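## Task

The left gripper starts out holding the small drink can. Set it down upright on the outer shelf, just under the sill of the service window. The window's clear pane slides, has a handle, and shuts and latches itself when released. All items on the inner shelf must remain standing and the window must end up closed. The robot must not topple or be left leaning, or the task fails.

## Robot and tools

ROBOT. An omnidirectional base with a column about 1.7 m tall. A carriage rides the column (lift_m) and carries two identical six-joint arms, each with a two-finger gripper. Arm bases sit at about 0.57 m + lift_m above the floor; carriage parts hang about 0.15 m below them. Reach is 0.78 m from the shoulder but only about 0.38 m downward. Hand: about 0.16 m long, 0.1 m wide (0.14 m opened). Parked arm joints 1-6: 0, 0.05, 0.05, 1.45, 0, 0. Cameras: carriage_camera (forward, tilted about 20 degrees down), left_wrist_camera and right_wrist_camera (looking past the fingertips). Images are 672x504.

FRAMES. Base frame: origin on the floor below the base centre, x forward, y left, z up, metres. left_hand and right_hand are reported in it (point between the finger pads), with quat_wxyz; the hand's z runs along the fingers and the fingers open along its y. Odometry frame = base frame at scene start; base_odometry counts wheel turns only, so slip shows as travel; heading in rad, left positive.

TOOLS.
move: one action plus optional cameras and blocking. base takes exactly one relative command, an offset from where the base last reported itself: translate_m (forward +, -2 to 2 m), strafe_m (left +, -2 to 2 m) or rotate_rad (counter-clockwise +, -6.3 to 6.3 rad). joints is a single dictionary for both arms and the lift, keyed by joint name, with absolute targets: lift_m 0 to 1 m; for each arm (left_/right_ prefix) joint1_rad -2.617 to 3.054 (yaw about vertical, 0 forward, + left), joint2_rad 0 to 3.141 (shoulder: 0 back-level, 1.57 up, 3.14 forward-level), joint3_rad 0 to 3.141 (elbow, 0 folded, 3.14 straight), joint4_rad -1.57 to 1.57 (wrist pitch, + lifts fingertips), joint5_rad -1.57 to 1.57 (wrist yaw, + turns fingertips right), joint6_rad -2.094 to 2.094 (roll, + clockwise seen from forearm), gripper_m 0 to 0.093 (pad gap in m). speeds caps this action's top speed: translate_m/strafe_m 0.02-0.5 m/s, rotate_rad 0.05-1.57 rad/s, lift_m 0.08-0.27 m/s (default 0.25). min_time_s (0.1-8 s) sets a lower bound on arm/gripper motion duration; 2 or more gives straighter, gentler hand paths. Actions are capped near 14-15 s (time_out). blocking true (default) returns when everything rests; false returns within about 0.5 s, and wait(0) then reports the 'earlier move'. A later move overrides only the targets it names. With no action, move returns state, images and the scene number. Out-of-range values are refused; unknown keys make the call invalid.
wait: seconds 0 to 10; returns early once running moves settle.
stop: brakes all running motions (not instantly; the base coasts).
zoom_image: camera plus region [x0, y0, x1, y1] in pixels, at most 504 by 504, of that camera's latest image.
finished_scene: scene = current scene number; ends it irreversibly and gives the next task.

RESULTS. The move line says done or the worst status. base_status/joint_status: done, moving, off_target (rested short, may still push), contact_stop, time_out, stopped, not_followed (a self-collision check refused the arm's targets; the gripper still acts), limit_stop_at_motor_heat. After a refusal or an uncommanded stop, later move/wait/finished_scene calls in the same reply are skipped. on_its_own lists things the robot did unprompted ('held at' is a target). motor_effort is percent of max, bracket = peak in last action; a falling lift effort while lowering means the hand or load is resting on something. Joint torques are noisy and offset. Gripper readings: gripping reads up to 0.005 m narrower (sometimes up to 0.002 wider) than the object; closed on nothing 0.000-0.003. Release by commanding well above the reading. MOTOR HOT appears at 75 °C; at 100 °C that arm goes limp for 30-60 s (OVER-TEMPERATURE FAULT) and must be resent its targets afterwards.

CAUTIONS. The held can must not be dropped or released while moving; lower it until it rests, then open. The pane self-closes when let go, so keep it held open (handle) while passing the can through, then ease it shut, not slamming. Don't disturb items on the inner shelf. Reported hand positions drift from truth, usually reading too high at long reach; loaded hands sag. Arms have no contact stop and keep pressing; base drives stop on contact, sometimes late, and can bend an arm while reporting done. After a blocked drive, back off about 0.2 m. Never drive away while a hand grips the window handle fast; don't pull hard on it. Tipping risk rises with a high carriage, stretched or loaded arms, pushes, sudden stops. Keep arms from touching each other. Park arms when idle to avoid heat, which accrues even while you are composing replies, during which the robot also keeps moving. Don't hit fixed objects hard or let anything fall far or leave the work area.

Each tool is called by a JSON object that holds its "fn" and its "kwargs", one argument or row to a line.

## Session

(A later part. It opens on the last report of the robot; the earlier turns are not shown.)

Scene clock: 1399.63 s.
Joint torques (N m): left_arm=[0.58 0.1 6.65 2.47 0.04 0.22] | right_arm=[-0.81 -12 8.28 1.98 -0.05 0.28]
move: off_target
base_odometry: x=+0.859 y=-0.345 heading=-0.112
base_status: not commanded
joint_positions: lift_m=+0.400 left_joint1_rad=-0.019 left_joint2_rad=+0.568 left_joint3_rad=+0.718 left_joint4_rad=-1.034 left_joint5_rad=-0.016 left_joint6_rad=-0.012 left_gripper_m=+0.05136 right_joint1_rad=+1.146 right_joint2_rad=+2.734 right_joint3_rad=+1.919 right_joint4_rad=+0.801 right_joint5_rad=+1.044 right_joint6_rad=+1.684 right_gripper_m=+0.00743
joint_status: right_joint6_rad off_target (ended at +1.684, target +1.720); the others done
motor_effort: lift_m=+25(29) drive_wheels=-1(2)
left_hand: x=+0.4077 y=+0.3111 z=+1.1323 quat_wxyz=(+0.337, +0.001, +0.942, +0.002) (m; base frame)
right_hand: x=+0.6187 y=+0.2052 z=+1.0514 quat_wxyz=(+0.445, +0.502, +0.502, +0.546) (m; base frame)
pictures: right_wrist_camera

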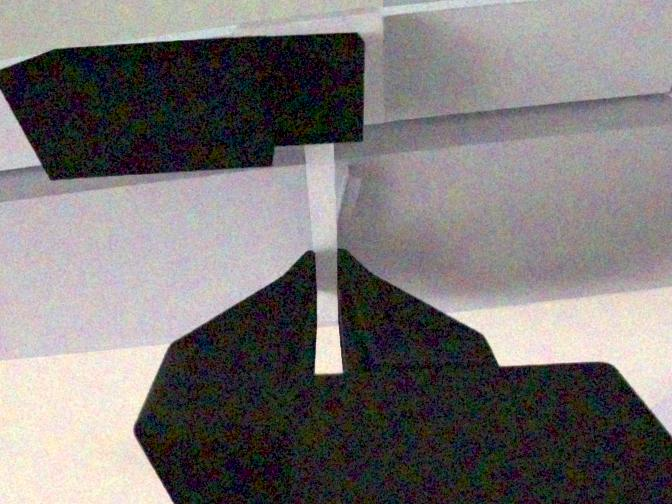

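{"fn": "move", "kwargs": {
  "joints": {"lift_m": 0.403, "right_joint6_rad": 1.76},
  "min_time_s": 0.5
}}

{"fn": "move", "kwargs": {
  "joints": {"right_joint1_rad": 1.113, "right_joint2_rad": 2.605, "right_joint3_rad": 1.7, "right_joint4_rad": 0.93, "right_joint5_rad": 1.013, "right_joint6_rad": 1.76},
  "min_time_s": 1.2,
  "cameras": ["carriage_camera", "right_wrist_camera"]
}}

Scene clock: 1404.87 s.
Joint torques (N m): left_arm=[0.55 0.24 6.54 2.46 0.05 0.18] | right_arm=[-0.81 -12 8.28 1.88 -0.14 0.18]
move: off_target
base_odometry: x=+0.859 y=-0.345 heading=-0.112
base_status: not commanded
joint_positions: lift_m=+0.403 left_joint1_rad=-0.019 left_joint2_rad=+0.568 left_joint3_rad=+0.718 left_joint4_rad=-1.035 left_joint5_rad=-0.016 left_joint6_rad=-0.012 left_gripper_m=+0.05136 right_joint1_rad=+1.146 right_joint2_rad=+2.734 right_joint3_rad=+1.919 right_joint4_rad=+0.809 right_joint5_rad=+1.047 right_joint6_rad=+1.737 right_gripper_m=+0.00743
joint_status: right_joint6_rad off_target (ended at +1.737, target +1.760); the others done
motor_effort: lift_m=+27(29) drive_wheels=-1(2)
left_hand: x=+0.4076 y=+0.3111 z=+1.1353 quat_wxyz=(+0.336, +0.001, +0.942, +0.002) (m; base frame)
right_hand: x=+0.6188 y=+0.2047 z=+1.0556 quat_wxyz=(+0.430, +0.516, +0.485, +0.560) (m; base frame)
pictures: none

Scene clock: 1406.37 s.
Joint torques (N m): left_arm=[0.57 0.13 6.52 2.47 0.06 0.21] | right_arm=[-0.94 -14.58 3.82 1.67 -0.01 0.1]
move: done
base_odometry: x=+0.859 y=-0.345 heading=-0.112
base_status: not commanded
joint_positions: lift_m=+0.403 left_joint1_rad=-0.019 left_joint2_rad=+0.568 left_joint3_rad=+0.718 left_joint4_rad=-1.035 left_joint5_rad=-0.016 left_joint6_rad=-0.012 left_gripper_m=+0.05136 right_joint1_rad=+1.122 right_joint2_rad=+2.646 right_joint3_rad=+1.720 right_joint4_rad=+0.935 right_joint5_rad=+1.011 right_joint6_rad=+1.743 right_gripper_m=+0.00743
joint_status: all done
motor_effort: lift_m=+25(28) drive_wheels=-1(1)
left_hand: x=+0.4076 y=+0.3111 z=+1.1353 quat_wxyz=(+0.336, +0.001, +0.942, +0.002) (m; base frame)
right_hand: x=+0.6189 y=+0.1772 z=+1.0566 quat_wxyz=(+0.423, +0.516, +0.481, +0.569) (m; base frame)
pictures: carriage_camera, right_wrist_camera

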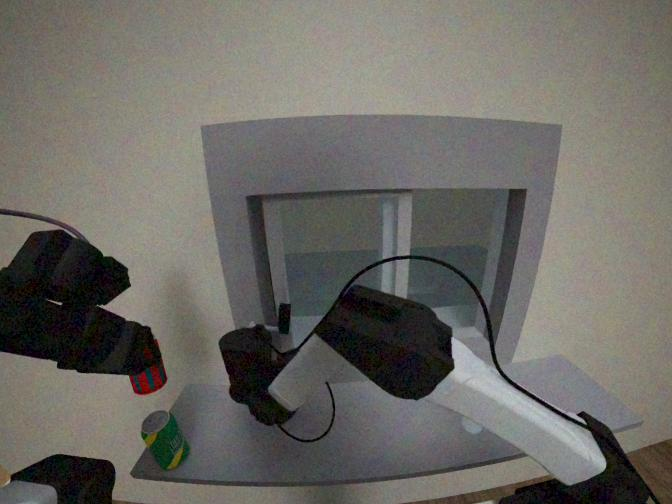

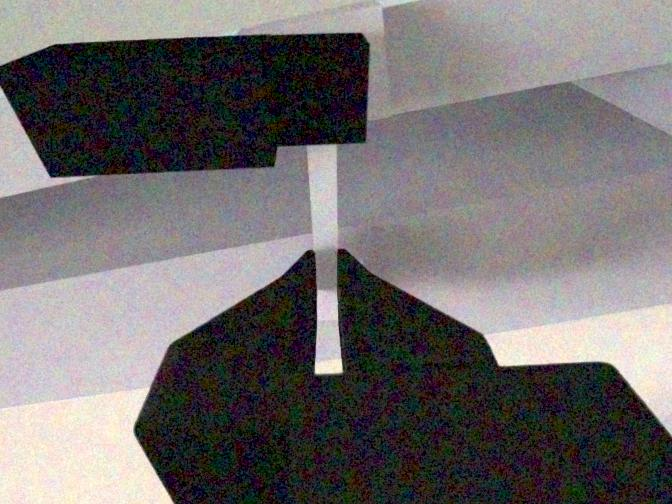

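{"fn": "move", "kwargs": {
  "joints": {"right_joint1_rad": 1.045, "right_joint2_rad": 2.43, "right_joint3_rad": 1.295, "right_joint4_rad": 1.145, "right_joint5_rad": 0.975, "right_joint6_rad": 1.74},
  "min_time_s": 1.6
}}

{"fn": "move", "kwargs": {
  "joints": {"right_joint1_rad": 0.954, "right_joint2_rad": 2.295, "right_joint3_rad": 0.975, "right_joint4_rad": 1.33, "right_joint5_rad": 0.919, "right_joint6_rad": 1.74},
  "min_time_s": 1.6
}}

{"fn": "move", "kwargs": {
  "joints": {"right_joint1_rad": 0.822, "right_joint2_rad": 2.19, "right_joint3_rad": 0.695, "right_joint4_rad": 1.5, "right_joint5_rad": 0.822, "right_joint6_rad": 1.74},
  "min_time_s": 1.8,
  "cameras": ["carriage_camera", "right_wrist_camera"]
}}

Scene clock: 1415.73 s.
Joint torques (N m): left_arm=[0.55 0.17 6.64 2.44 0.06 0.21] | right_arm=[-0.98 -12.48 3.11 1.65 0.11 -0.03]
move: done
base_odometry: x=+0.859 y=-0.345 heading=-0.112
base_status: not commanded
joint_positions: lift_m=+0.403 left_joint1_rad=-0.019 left_joint2_rad=+0.568 left_joint3_rad=+0.718 left_joint4_rad=-1.035 left_joint5_rad=-0.016 left_joint6_rad=-0.012 left_gripper_m=+0.05136 right_joint1_rad=+1.054 right_joint2_rad=+2.463 right_joint3_rad=+1.315 right_joint4_rad=+1.156 right_joint5_rad=+0.963 right_joint6_rad=+1.737 right_gripper_m=+0.00743
joint_status: all done
motor_effort: lift_m=+25(28) drive_wheels=-1(1)
left_hand: x=+0.4076 y=+0.3111 z=+1.1353 quat_wxyz=(+0.336, +0.001, +0.942, +0.002) (m; base frame)
right_hand: x=+0.6177 y=+0.0995 z=+1.0576 quat_wxyz=(+0.431, +0.519, +0.478, +0.563) (m; base frame)
pictures: none

Scene clock: 1417.63 s.
Joint torques (N m): left_arm=[0.54 0.14 6.71 2.44 0.04 0.19] | right_arm=[-1.03 -10.84 2.5 1.7 0.18 -0.03]
move: done
base_odometry: x=+0.859 y=-0.345 heading=-0.112
base_status: not commanded
joint_positions: lift_m=+0.403 left_joint1_rad=-0.019 left_joint2_rad=+0.568 left_joint3_rad=+0.718 left_joint4_rad=-1.035 left_joint5_rad=-0.016 left_joint6_rad=-0.012 left_gripper_m=+0.05136 right_joint1_rad=+0.965 right_joint2_rad=+2.325 right_joint3_rad=+0.994 right_joint4_rad=+1.340 right_joint5_rad=+0.899 right_joint6_rad=+1.735 right_gripper_m=+0.00743
joint_status: all done
motor_effort: lift_m=+23(27) drive_wheels=-1(1)
left_hand: x=+0.4076 y=+0.3111 z=+1.1353 quat_wxyz=(+0.336, +0.001, +0.942, +0.002) (m; base frame)
right_hand: x=+0.6163 y=+0.0210 z=+1.0597 quat_wxyz=(+0.439, +0.524, +0.471, +0.557) (m; base frame)
pictures: none

Scene clock: 1419.73 s.
Joint torques (N m): left_arm=[0.54 0.16 6.68 2.43 0.05 0.2] | right_arm=[-1.18 -9.16 1.84 1.73 0.18 -0.02]
move: done
base_odometry: x=+0.859 y=-0.345 heading=-0.112
base_status: not commanded
joint_positions: lift_m=+0.403 left_joint1_rad=-0.019 left_joint2_rad=+0.568 left_joint3_rad=+0.718 left_joint4_rad=-1.035 left_joint5_rad=-0.016 left_joint6_rad=-0.012 left_gripper_m=+0.05136 right_joint1_rad=+0.834 right_joint2_rad=+2.216 right_joint3_rad=+0.713 right_joint4_rad=+1.514 right_joint5_rad=+0.802 right_joint6_rad=+1.735 right_gripper_m=+0.00743
joint_status: all done
motor_effort: lift_m=+26(28) drive_wheels=-1(1)
left_hand: x=+0.4076 y=+0.3111 z=+1.1353 quat_wxyz=(+0.336, +0.001, +0.942, +0.002) (m; base frame)
right_hand: x=+0.6149 y=-0.0627 z=+1.0620 quat_wxyz=(+0.448, +0.532, +0.462, +0.550) (m; base frame)
pictures: carriage_camera, right_wrist_camera

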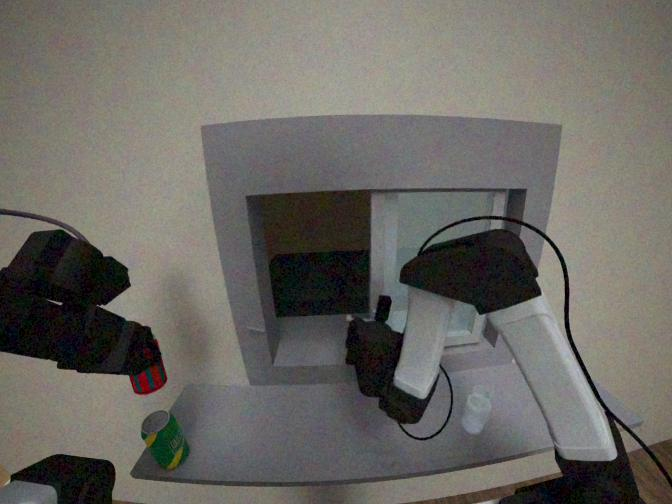

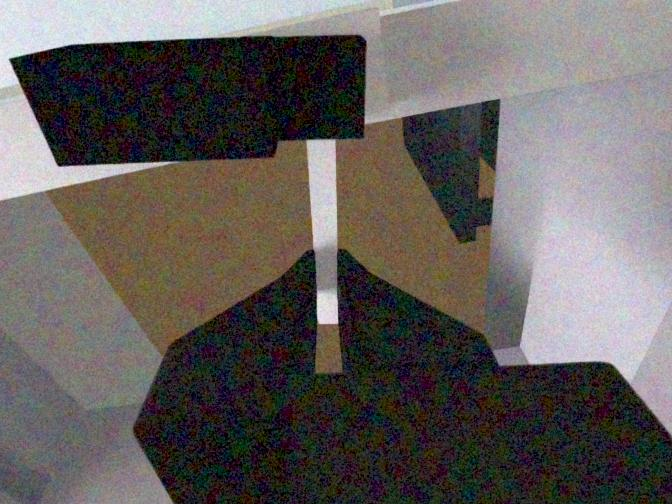

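{"fn": "move", "kwargs": {
  "joints": {"left_joint1_rad": -0.867, "left_joint2_rad": 1.718, "left_joint3_rad": 1.077, "left_joint4_rad": -0.265, "left_joint5_rad": -0.615, "left_joint6_rad": -0.685, "right_joint2_rad": 2.222},
  "min_time_s": 2.2
}}

{"fn": "move", "kwargs": {
  "joints": {"left_joint1_rad": -0.62, "left_joint2_rad": 2.07, "left_joint3_rad": 1.546, "left_joint4_rad": -0.265, "left_joint5_rad": -0.425, "left_joint6_rad": -0.45},
  "min_time_s": 2,
  "cameras": ["carriage_camera", "left_wrist_camera", "right_wrist_camera"]
}}

Scene clock: 1442.63 s.
Joint torques (N m): left_arm=[-0.66 -6.09 8.29 2.21 -0.83 -0.08] | right_arm=[-1.17 -6.72 1.85 1.71 0.21 -0.02]
move: off_target
base_odometry: x=+0.859 y=-0.345 heading=-0.112
base_status: not commanded
joint_positions: lift_m=+0.403 left_joint1_rad=-0.861 left_joint2_rad=+1.714 left_joint3_rad=+1.045 left_joint4_rad=-0.305 left_joint5_rad=-0.581 left_joint6_rad=-0.671 left_gripper_m=+0.05136 right_joint1_rad=+0.834 right_joint2_rad=+2.216 right_joint3_rad=+0.713 right_joint4_rad=+1.515 right_joint5_rad=+0.799 right_joint6_rad=+1.735 right_gripper_m=+0.00743
joint_status: left_joint5_rad off_target (ended at -0.581, target -0.615); the others done
motor_effort: lift_m=+25(29) drive_wheels=-2(2)
left_hand: x=+0.5596 y=+0.0628 z=+1.0641 quat_wxyz=(+0.393, +0.003, +0.920, +0.002) (m; base frame)
right_hand: x=+0.6149 y=-0.0621 z=+1.0623 quat_wxyz=(+0.447, +0.531, +0.462, +0.552) (m; base frame)
pictures: none

Scene clock: 1444.93 s.
Joint torques (N m): left_arm=[0.38 -8.69 9.05 2.41 -0.26 0.22] | right_arm=[-1.18 -6.74 1.84 1.71 0.21 -0.02]
move: done
base_odometry: x=+0.859 y=-0.345 heading=-0.112
base_status: not commanded
joint_positions: lift_m=+0.403 left_joint1_rad=-0.626 left_joint2_rad=+2.064 left_joint3_rad=+1.511 left_joint4_rad=-0.299 left_joint5_rad=-0.431 left_joint6_rad=-0.464 left_gripper_m=+0.05136 right_joint1_rad=+0.834 right_joint2_rad=+2.216 right_joint3_rad=+0.713 right_joint4_rad=+1.516 right_joint5_rad=+0.799 right_joint6_rad=+1.735 right_gripper_m=+0.00743
joint_status: all done
motor_effort: lift_m=+25(29) drive_wheels=-2(2)
left_hand: x=+0.6983 y=+0.0557 z=+1.0693 quat_wxyz=(+0.397, -0.001, +0.918, -0.007) (m; base frame)
right_hand: x=+0.6149 y=-0.0621 z=+1.0623 quat_wxyz=(+0.447, +0.531, +0.462, +0.552) (m; base frame)
pictures: carriage_camera, left_wrist_camera, right_wrist_camera

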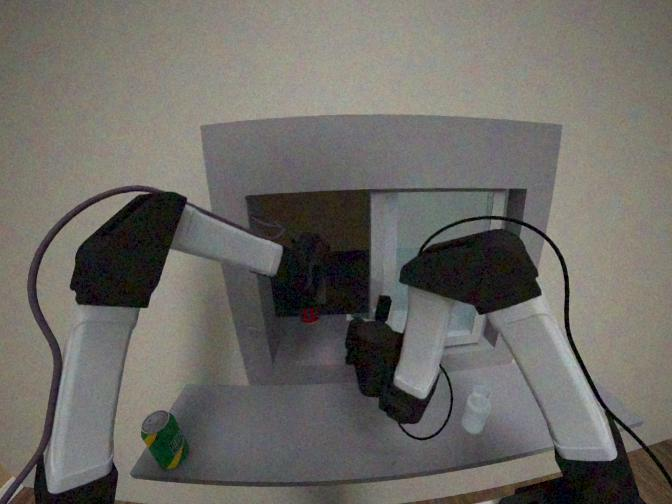

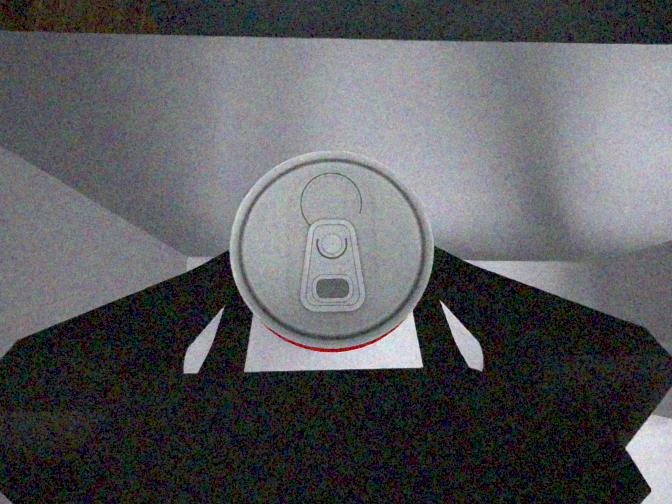

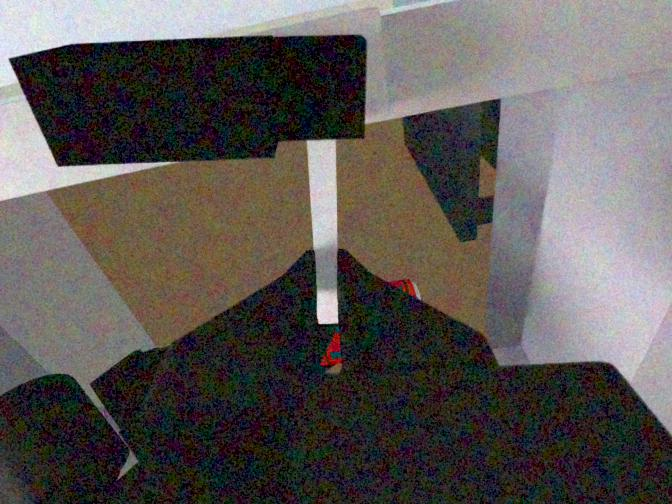

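{"fn": "move", "kwargs": {
  "joints": {"left_joint1_rad": -0.488, "left_joint2_rad": 2.515, "left_joint3_rad": 2.30, "left_joint4_rad": -0.53, "left_joint5_rad": -0.34, "left_joint6_rad": -0.345},
  "min_time_s": 2,
  "cameras": ["left_wrist_camera", "right_wrist_camera"]
}}

Scene clock: 1460.03 s.
Joint torques (N m): left_arm=[0.47 -11.38 9.35 2.46 -0.16 0.22] | right_arm=[-1.16 -6.74 1.84 1.7 0.21 -0.02]
move: done
base_odometry: x=+0.859 y=-0.345 heading=-0.112
base_status: not commanded
joint_positions: lift_m=+0.403 left_joint1_rad=-0.494 left_joint2_rad=+2.509 left_joint3_rad=+2.263 left_joint4_rad=-0.560 left_joint5_rad=-0.348 left_joint6_rad=-0.358 left_gripper_m=+0.05136 right_joint1_rad=+0.834 right_joint2_rad=+2.216 right_joint3_rad=+0.713 right_joint4_rad=+1.516 right_joint5_rad=+0.799 right_joint6_rad=+1.735 right_gripper_m=+0.00743
joint_status: all done
motor_effort: lift_m=+26(27) drive_wheels=-1(2)
left_hand: x=+0.8199 y=+0.0560 z=+1.0727 quat_wxyz=(+0.401, -0.002, +0.916, -0.006) (m; base frame)
right_hand: x=+0.6149 y=-0.0621 z=+1.0624 quat_wxyz=(+0.447, +0.531, +0.462, +0.552) (m; base frame)
pictures: left_wrist_camera, right_wrist_camera

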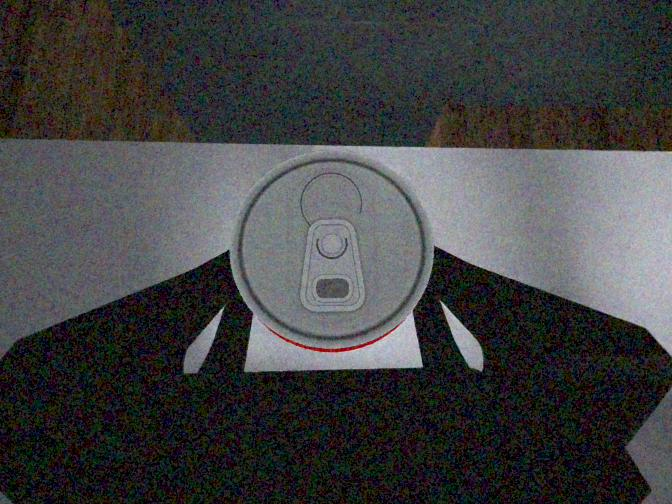

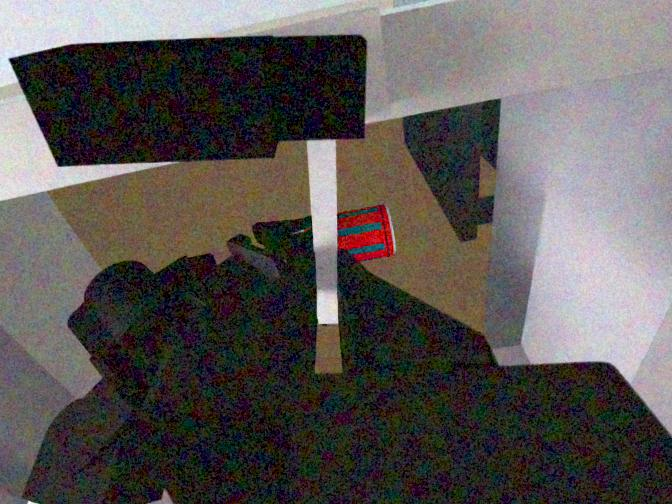

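{"fn": "move", "kwargs": {
  "joints": {"left_joint1_rad": -0.49, "left_joint2_rad": 2.637, "left_joint3_rad": 2.065, "left_joint4_rad": -0.19, "left_joint5_rad": -0.345, "left_joint6_rad": -0.35},
  "min_time_s": 2.5,
  "cameras": ["left_wrist_camera", "right_wrist_camera"]
}}

Scene clock: 1473.70 s.
Joint torques (N m): left_arm=[0.31 -11.67 6.27 2.66 -0.24 0.15] | right_arm=[-1.18 -6.72 1.85 1.7 0.21 -0.02]
move: off_target
base_odometry: x=+0.859 y=-0.345 heading=-0.112
base_status: not commanded
joint_positions: lift_m=+0.403 left_joint1_rad=-0.494 left_joint2_rad=+2.631 left_joint3_rad=+2.061 left_joint4_rad=-0.238 left_joint5_rad=-0.348 left_joint6_rad=-0.358 left_gripper_m=+0.05136 right_joint1_rad=+0.834 right_joint2_rad=+2.216 right_joint3_rad=+0.713 right_joint4_rad=+1.516 right_joint5_rad=+0.799 right_joint6_rad=+1.735 right_gripper_m=+0.00743
joint_status: left_joint4_rad off_target (ended at -0.238, target -0.190); the others done
motor_effort: lift_m=+25(28) drive_wheels=-1(1)
left_hand: x=+0.8228 y=+0.0543 z=+0.9648 quat_wxyz=(+0.400, -0.002, +0.916, -0.005) (m; base frame)
right_hand: x=+0.6149 y=-0.0621 z=+1.0624 quat_wxyz=(+0.447, +0.531, +0.462, +0.552) (m; base frame)
pictures: left_wrist_camera, right_wrist_camera

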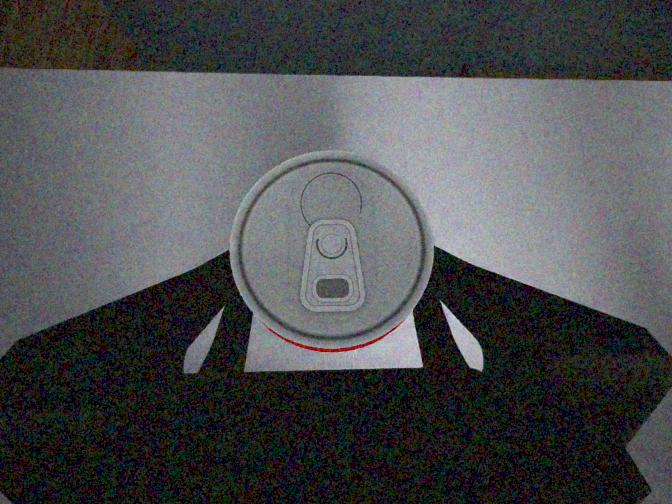

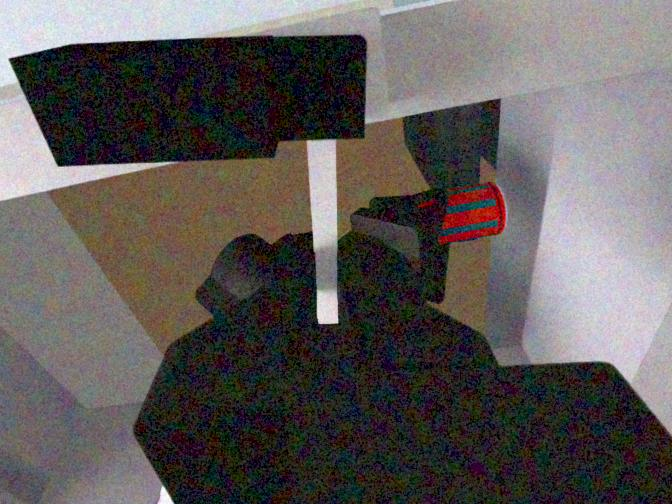

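{"fn": "move", "kwargs": {
  "joints": {"left_joint2_rad": 2.712, "left_joint4_rad": -0.112},
  "min_time_s": 2,
  "cameras": ["left_wrist_camera", "right_wrist_camera"]
}}

Scene clock: 1489.07 s.
Joint torques (N m): left_arm=[0.14 -11.75 6.13 2.64 -0.25 0.16] | right_arm=[-1.17 -6.74 1.85 1.7 0.21 -0.02]
move: off_target
base_odometry: x=+0.859 y=-0.345 heading=-0.112
base_status: not commanded
joint_positions: lift_m=+0.403 left_joint1_rad=-0.494 left_joint2_rad=+2.706 left_joint3_rad=+2.061 left_joint4_rad=-0.160 left_joint5_rad=-0.348 left_joint6_rad=-0.358 left_gripper_m=+0.05136 right_joint1_rad=+0.834 right_joint2_rad=+2.216 right_joint3_rad=+0.713 right_joint4_rad=+1.516 right_joint5_rad=+0.799 right_joint6_rad=+1.735 right_gripper_m=+0.00743
joint_status: left_joint4_rad off_target (ended at -0.160, target -0.112); the others done
motor_effort: lift_m=+27(28) drive_wheels=-1(1)
left_hand: x=+0.8253 y=+0.0530 z=+0.9302 quat_wxyz=(+0.401, -0.002, +0.916, -0.006) (m; base frame)
right_hand: x=+0.6149 y=-0.0621 z=+1.0624 quat_wxyz=(+0.447, +0.531, +0.462, +0.552) (m; base frame)
pictures: left_wrist_camera, right_wrist_camera

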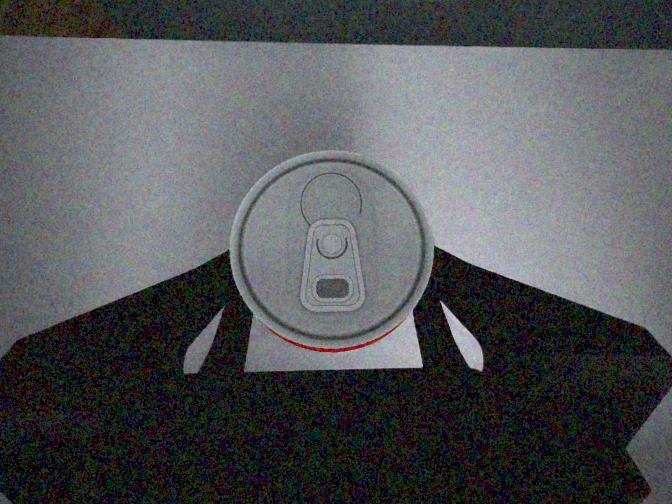

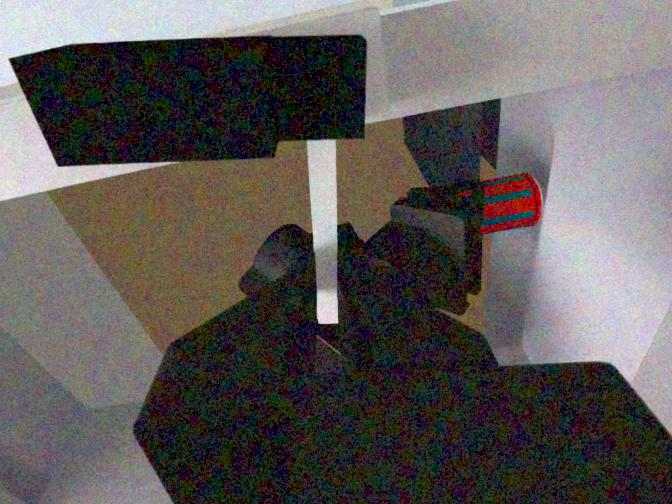

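{"fn": "move", "kwargs": {
  "joints": {"left_joint2_rad": 2.730, "left_joint4_rad": -0.094},
  "min_time_s": 1
}}

{"fn": "move", "kwargs": {
  "joints": {"left_joint2_rad": 2.744, "left_joint4_rad": -0.080},
  "min_time_s": 1,
  "cameras": ["left_wrist_camera", "right_wrist_camera"]
}}

Scene clock: 1495.97 s.
Joint torques (N m): left_arm=[0.2 -11.78 6.02 2.64 -0.23 0.16] | right_arm=[-1.18 -6.72 1.83 1.7 0.21 -0.02]
move: off_target
base_odometry: x=+0.859 y=-0.345 heading=-0.112
base_status: not commanded
joint_positions: lift_m=+0.403 left_joint1_rad=-0.494 left_joint2_rad=+2.723 left_joint3_rad=+2.061 left_joint4_rad=-0.142 left_joint5_rad=-0.348 left_joint6_rad=-0.358 left_gripper_m=+0.05136 right_joint1_rad=+0.834 right_joint2_rad=+2.216 right_joint3_rad=+0.713 right_joint4_rad=+1.516 right_joint5_rad=+0.799 right_joint6_rad=+1.735 right_gripper_m=+0.00743
joint_status: left_joint4_rad off_target (ended at -0.142, target -0.094); the others done
motor_effort: lift_m=+25(27) drive_wheels=-1(1)
left_hand: x=+0.8255 y=+0.0529 z=+0.9220 quat_wxyz=(+0.402, -0.002, +0.916, -0.006) (m; base frame)
right_hand: x=+0.6149 y=-0.0621 z=+1.0624 quat_wxyz=(+0.447, +0.531, +0.462, +0.552) (m; base frame)
pictures: none

Scene clock: 1497.27 s.
Joint torques (N m): left_arm=[0.28 -11.84 6.09 2.66 -0.23 0.15] | right_arm=[-1.18 -6.74 1.85 1.7 0.21 -0.02]
move: off_target
base_odometry: x=+0.859 y=-0.345 heading=-0.112
base_status: not commanded
joint_positions: lift_m=+0.403 left_joint1_rad=-0.494 left_joint2_rad=+2.737 left_joint3_rad=+2.061 left_joint4_rad=-0.128 left_joint5_rad=-0.348 left_joint6_rad=-0.358 left_gripper_m=+0.05136 right_joint1_rad=+0.834 right_joint2_rad=+2.216 right_joint3_rad=+0.713 right_joint4_rad=+1.516 right_joint5_rad=+0.799 right_joint6_rad=+1.735 right_gripper_m=+0.00743
joint_status: left_joint4_rad off_target (ended at -0.128, target -0.080); the others done
motor_effort: lift_m=+26(27) drive_wheels=-1(1)
left_hand: x=+0.8255 y=+0.0529 z=+0.9153 quat_wxyz=(+0.402, -0.002, +0.916, -0.006) (m; base frame)
right_hand: x=+0.6149 y=-0.0621 z=+1.0624 quat_wxyz=(+0.447, +0.531, +0.462, +0.552) (m; base frame)
pictures: left_wrist_camera, right_wrist_camera

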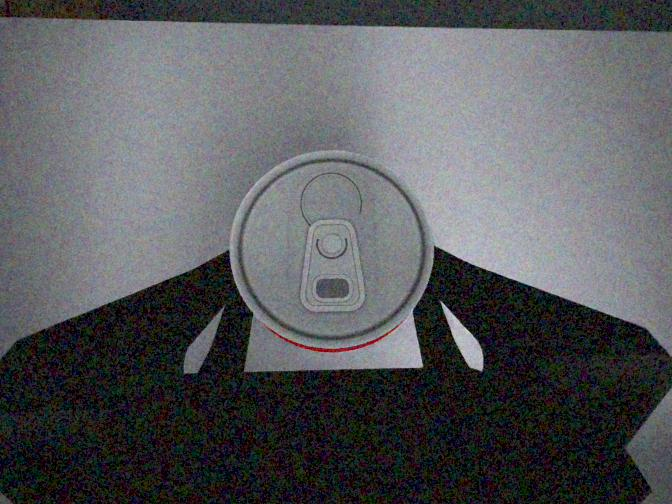

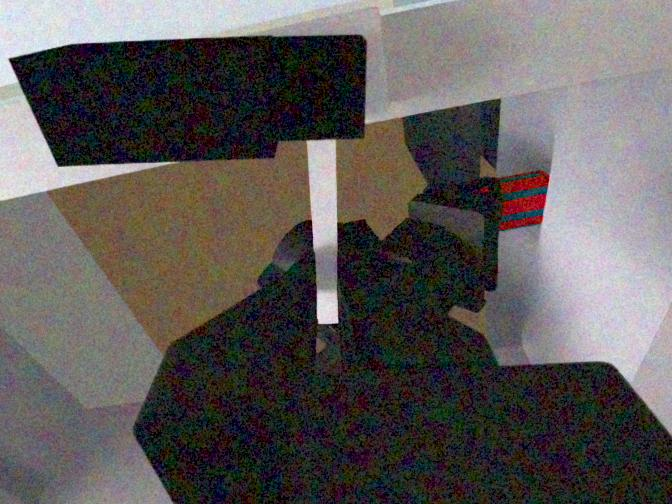

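{"fn": "move", "kwargs": {
  "joints": {"left_joint2_rad": 2.757, "left_joint4_rad": -0.067},
  "min_time_s": 0.8
}}

{"fn": "move", "kwargs": {
  "joints": {"left_joint2_rad": 2.770, "left_joint4_rad": -0.054},
  "min_time_s": 0.8,
  "cameras": ["left_wrist_camera"]
}}

Scene clock: 1503.37 s.
Joint torques (N m): left_arm=[0.31 -11.88 6.01 2.65 -0.25 0.17] | right_arm=[-1.17 -6.74 1.84 1.7 0.21 -0.02]
move: off_target
base_odometry: x=+0.859 y=-0.345 heading=-0.112
base_status: not commanded
joint_positions: lift_m=+0.403 left_joint1_rad=-0.494 left_joint2_rad=+2.752 left_joint3_rad=+2.061 left_joint4_rad=-0.115 left_joint5_rad=-0.348 left_joint6_rad=-0.358 left_gripper_m=+0.05136 right_joint1_rad=+0.834 right_joint2_rad=+2.216 right_joint3_rad=+0.713 right_joint4_rad=+1.516 right_joint5_rad=+0.799 right_joint6_rad=+1.735 right_gripper_m=+0.00743
joint_status: left_joint4_rad off_target (ended at -0.115, target -0.067); the others done
motor_effort: lift_m=+26(27) drive_wheels=-1(1)
left_hand: x=+0.8252 y=+0.0530 z=+0.9084 quat_wxyz=(+0.401, -0.002, +0.916, -0.006) (m; base frame)
right_hand: x=+0.6149 y=-0.0621 z=+1.0624 quat_wxyz=(+0.447, +0.531, +0.462, +0.552) (m; base frame)
pictures: none

Scene clock: 1504.47 s.
Joint torques (N m): left_arm=[0.25 -11.88 6.02 2.63 -0.25 0.16] | right_arm=[-1.18 -6.74 1.84 1.7 0.21 -0.03]
move: off_target
base_odometry: x=+0.859 y=-0.345 heading=-0.112
base_status: not commanded
joint_positions: lift_m=+0.403 left_joint1_rad=-0.494 left_joint2_rad=+2.764 left_joint3_rad=+2.061 left_joint4_rad=-0.102 left_joint5_rad=-0.348 left_joint6_rad=-0.358 left_gripper_m=+0.05136 right_joint1_rad=+0.834 right_joint2_rad=+2.216 right_joint3_rad=+0.713 right_joint4_rad=+1.516 right_joint5_rad=+0.799 right_joint6_rad=+1.735 right_gripper_m=+0.00743
joint_status: left_joint4_rad off_target (ended at -0.102, target -0.054); the others done
motor_effort: lift_m=+25(27) drive_wheels=-1(1)
left_hand: x=+0.8251 y=+0.0531 z=+0.9024 quat_wxyz=(+0.401, -0.002, +0.916, -0.006) (m; base frame)
right_hand: x=+0.6149 y=-0.0621 z=+1.0624 quat_wxyz=(+0.447, +0.531, +0.462, +0.552) (m; base frame)
pictures: left_wrist_camera

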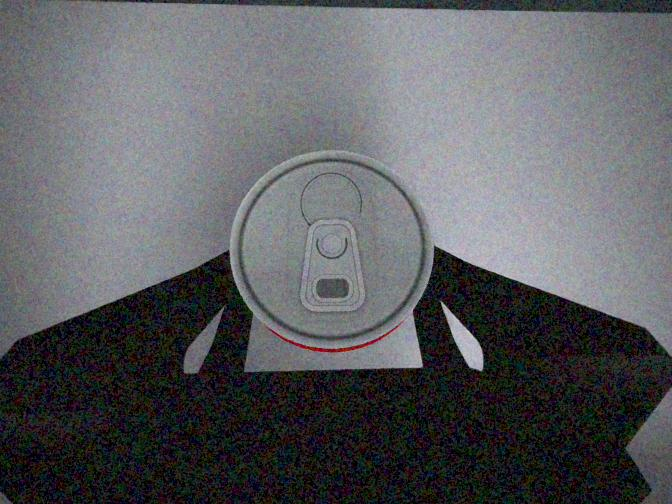

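{"fn": "move", "kwargs": {
  "joints": {"left_joint2_rad": 2.780, "left_joint4_rad": -0.044},
  "min_time_s": 0.8,
  "cameras": ["left_wrist_camera", "right_wrist_camera"]
}}

{"fn": "zoom_image", "kwargs": {
  "camera": "right_wrist_camera",
  "region": [380, 90, 620, 340]
}}

Scene clock: 1516.73 s.
Joint torques (N m): left_arm=[0.29 -11.95 6.05 2.63 -0.26 0.16] | right_arm=[-1.18 -6.72 1.84 1.7 0.21 -0.02]
move: off_target
base_odometry: x=+0.859 y=-0.345 heading=-0.112
base_status: not commanded
joint_positions: lift_m=+0.403 left_joint1_rad=-0.494 left_joint2_rad=+2.774 left_joint3_rad=+2.061 left_joint4_rad=-0.092 left_joint5_rad=-0.348 left_joint6_rad=-0.358 left_gripper_m=+0.05136 right_joint1_rad=+0.834 right_joint2_rad=+2.216 right_joint3_rad=+0.713 right_joint4_rad=+1.516 right_joint5_rad=+0.799 right_joint6_rad=+1.735 right_gripper_m=+0.00743
joint_status: left_joint4_rad off_target (ended at -0.092, target -0.044); the others done
motor_effort: lift_m=+26(27) drive_wheels=-1(1)
left_hand: x=+0.8250 y=+0.0532 z=+0.8977 quat_wxyz=(+0.401, -0.002, +0.916, -0.006) (m; base frame)
right_hand: x=+0.6149 y=-0.0621 z=+1.0624 quat_wxyz=(+0.447, +0.531, +0.462, +0.552) (m; base frame)
pictures: left_wrist_camera, right_wrist_camera

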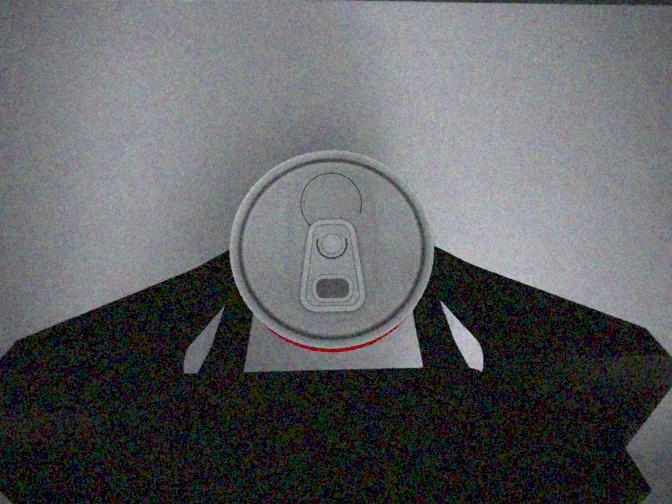

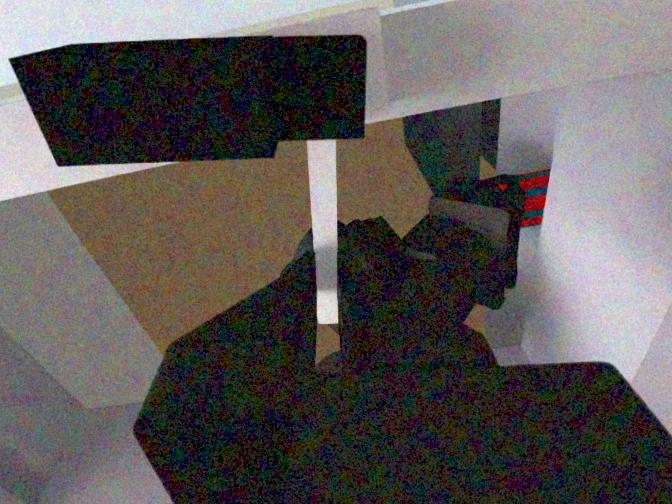

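Scaled by 2.016 from the camera's 672x504 image, which has a finer 960x720 frame.

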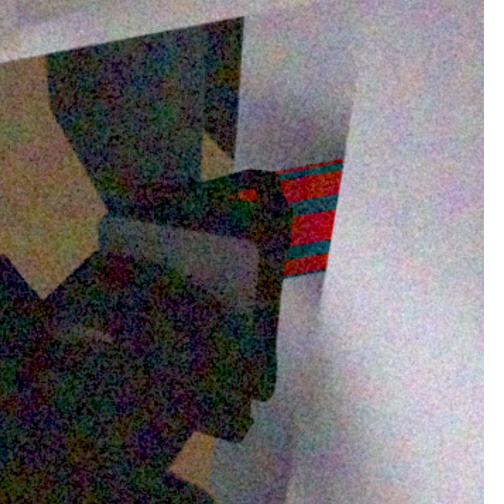

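{"fn": "move", "kwargs": {
  "joints": {"left_joint2_rad": 2.792, "left_joint4_rad": -0.032},
  "min_time_s": 0.8,
  "cameras": ["left_wrist_camera", "right_wrist_camera"]
}}

{"fn": "zoom_image", "kwargs": {
  "camera": "right_wrist_camera",
  "region": [380, 90, 620, 340]
}}

Scene clock: 1530.10 s.
Joint torques (N m): left_arm=[0.27 -11.44 6.06 2.57 -0.26 0.16] | right_arm=[-1.2 -6.72 1.83 1.7 0.22 -0.02]
move: done
base_odometry: x=+0.859 y=-0.345 heading=-0.112
base_status: not commanded
joint_positions: lift_m=+0.403 left_joint1_rad=-0.494 left_joint2_rad=+2.780 left_joint3_rad=+2.061 left_joint4_rad=-0.070 left_joint5_rad=-0.348 left_joint6_rad=-0.358 left_gripper_m=+0.05136 right_joint1_rad=+0.834 right_joint2_rad=+2.216 right_joint3_rad=+0.713 right_joint4_rad=+1.516 right_joint5_rad=+0.799 right_joint6_rad=+1.735 right_gripper_m=+0.00743
joint_status: all done
motor_effort: lift_m=+24(27) drive_wheels=-1(1)
left_hand: x=+0.8272 y=+0.0520 z=+0.8974 quat_wxyz=(+0.407, -0.004, +0.913, -0.009) (m; base frame)
right_hand: x=+0.6149 y=-0.0621 z=+1.0624 quat_wxyz=(+0.447, +0.531, +0.462, +0.552) (m; base frame)
pictures: left_wrist_camera, right_wrist_camera

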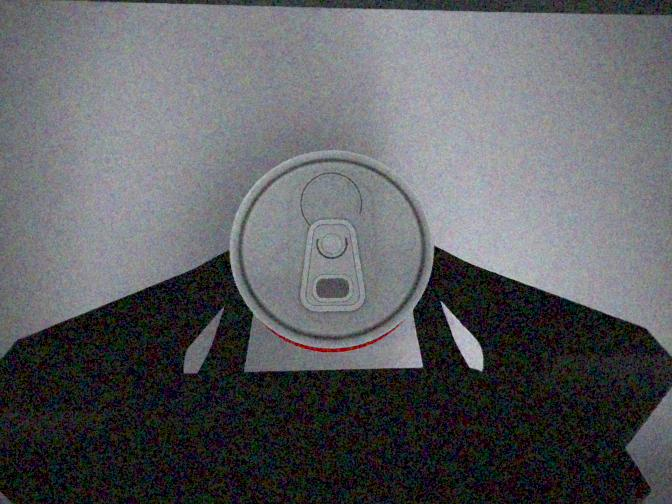

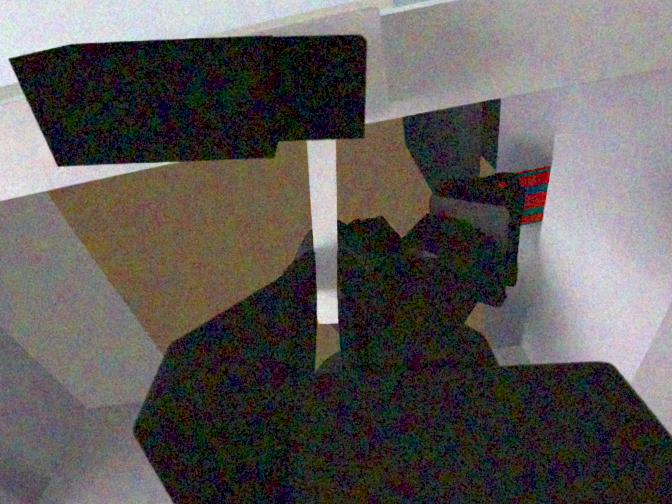

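Scaled by 2.016 from the camera's 672x504 image, which has a finer 960x720 frame.

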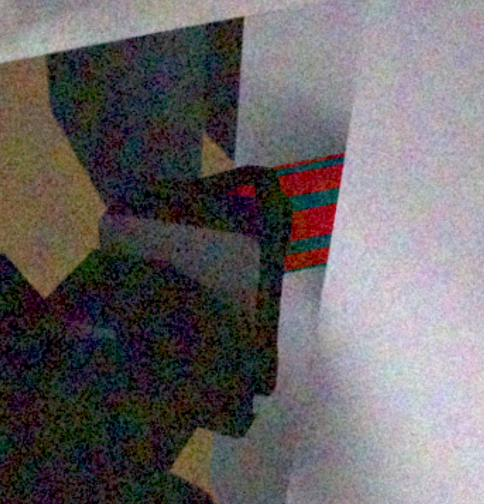

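{"fn": "move", "kwargs": {
  "joints": {"left_joint2_rad": 2.797, "left_joint4_rad": -0.032},
  "min_time_s": 0.8
}}

{"fn": "move", "kwargs": {
  "joints": {"left_gripper_m": 0.085},
  "min_time_s": 2.5,
  "cameras": ["left_wrist_camera", "right_wrist_camera"]
}}

Scene clock: 1537.43 s.
Joint torques (N m): left_arm=[0.36 -11.28 6.04 2.49 -0.26 0.15] | right_arm=[-1.18 -6.74 1.87 1.7 0.21 -0.02]
move: done
base_odometry: x=+0.859 y=-0.345 heading=-0.112
base_status: not commanded
joint_positions: lift_m=+0.403 left_joint1_rad=-0.494 left_joint2_rad=+2.783 left_joint3_rad=+2.061 left_joint4_rad=-0.064 left_joint5_rad=-0.348 left_joint6_rad=-0.358 left_gripper_m=+0.05136 right_joint1_rad=+0.834 right_joint2_rad=+2.216 right_joint3_rad=+0.713 right_joint4_rad=+1.516 right_joint5_rad=+0.799 right_joint6_rad=+1.735 right_gripper_m=+0.00743
joint_status: all done
motor_effort: lift_m=+24(28) drive_wheels=-1(1)
left_hand: x=+0.8278 y=+0.0516 z=+0.8971 quat_wxyz=(+0.409, -0.004, +0.912, -0.010) (m; base frame)
right_hand: x=+0.6149 y=-0.0621 z=+1.0624 quat_wxyz=(+0.447, +0.531, +0.462, +0.552) (m; base frame)
pictures: none

Scene clock: 1540.23 s.
Joint torques (N m): left_arm=[0.28 -11.22 6.01 2.35 -0.24 0.17] | right_arm=[-1.18 -6.74 1.84 1.7 0.21 -0.02]
move: done
base_odometry: x=+0.859 y=-0.345 heading=-0.112
base_status: not commanded
joint_positions: lift_m=+0.403 left_joint1_rad=-0.494 left_joint2_rad=+2.783 left_joint3_rad=+2.061 left_joint4_rad=-0.048 left_joint5_rad=-0.348 left_joint6_rad=-0.358 left_gripper_m=+0.08494 right_joint1_rad=+0.834 right_joint2_rad=+2.216 right_joint3_rad=+0.713 right_joint4_rad=+1.516 right_joint5_rad=+0.799 right_joint6_rad=+1.735 right_gripper_m=+0.00743
joint_status: all done
motor_effort: lift_m=+23(28) drive_wheels=-1(1)
left_hand: x=+0.8301 y=+0.0504 z=+0.8997 quat_wxyz=(+0.415, -0.006, +0.910, -0.014) (m; base frame)
right_hand: x=+0.6149 y=-0.0621 z=+1.0624 quat_wxyz=(+0.447, +0.531, +0.462, +0.552) (m; base frame)
pictures: left_wrist_camera, right_wrist_camera

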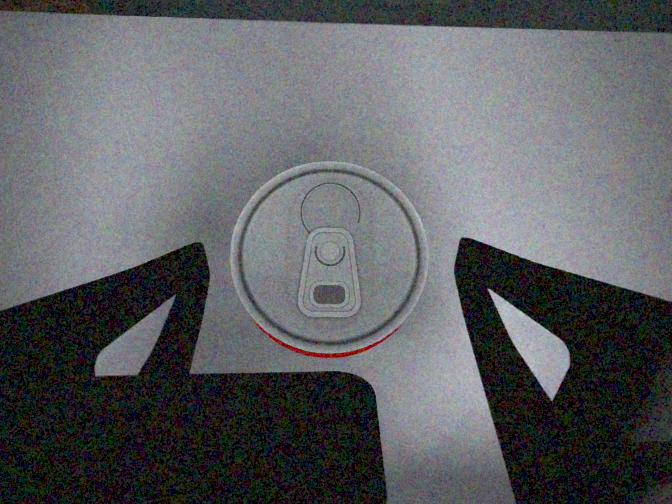

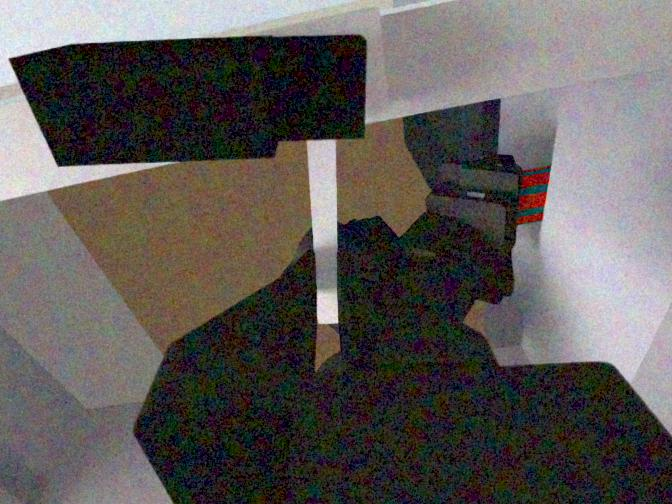

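{"fn": "move", "kwargs": {
  "joints": {"left_joint1_rad": -0.632, "left_joint2_rad": 2.045, "left_joint3_rad": 1.52, "left_joint4_rad": -0.285, "left_joint5_rad": -0.437, "left_joint6_rad": -0.468},
  "min_time_s": 3,
  "cameras": ["left_wrist_camera", "right_wrist_camera"]
}}

Scene clock: 1558.23 s.
Joint torques (N m): left_arm=[-0.72 -12.9 5.55 2.03 -0.54 -0.08] | right_arm=[-1.18 -6.74 1.85 1.7 0.22 -0.02]
move: done
base_odometry: x=+0.859 y=-0.345 heading=-0.112
base_status: not commanded
joint_positions: lift_m=+0.403 left_joint1_rad=-0.625 left_joint2_rad=+2.090 left_joint3_rad=+1.523 left_joint4_rad=-0.284 left_joint5_rad=-0.419 left_joint6_rad=-0.455 left_gripper_m=+0.08494 right_joint1_rad=+0.834 right_joint2_rad=+2.216 right_joint3_rad=+0.713 right_joint4_rad=+1.516 right_joint5_rad=+0.799 right_joint6_rad=+1.735 right_gripper_m=+0.00743
joint_status: all done
motor_effort: lift_m=+26(28) drive_wheels=-1(1)
left_hand: x=+0.7021 y=+0.0513 z=+1.0624 quat_wxyz=(+0.396, +0.005, +0.918, -0.010) (m; base frame)
right_hand: x=+0.6149 y=-0.0621 z=+1.0625 quat_wxyz=(+0.447, +0.531, +0.462, +0.552) (m; base frame)
pictures: left_wrist_camera, right_wrist_camera

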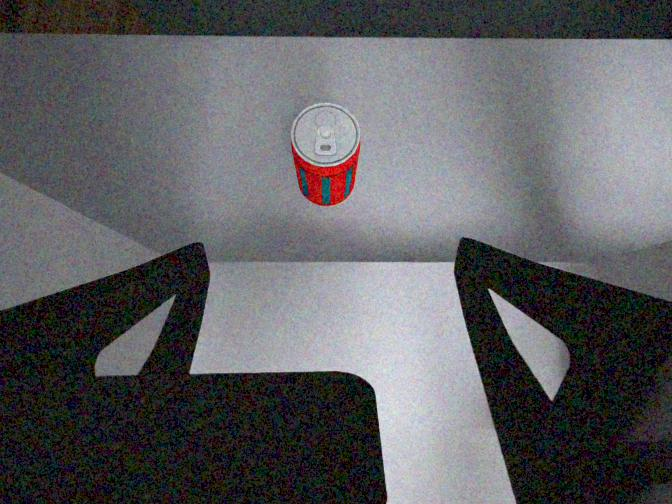

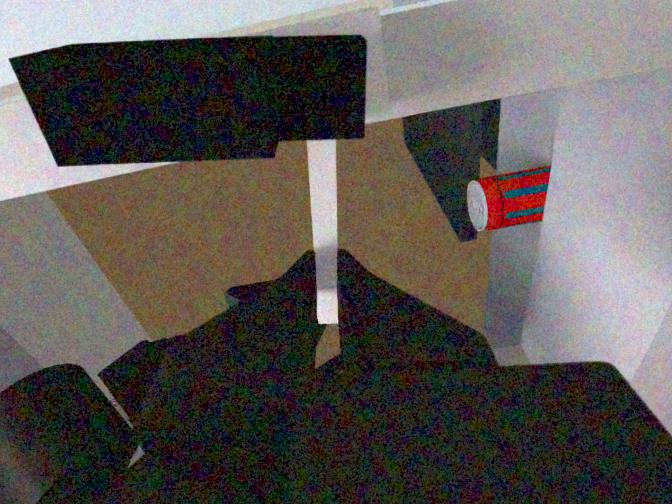

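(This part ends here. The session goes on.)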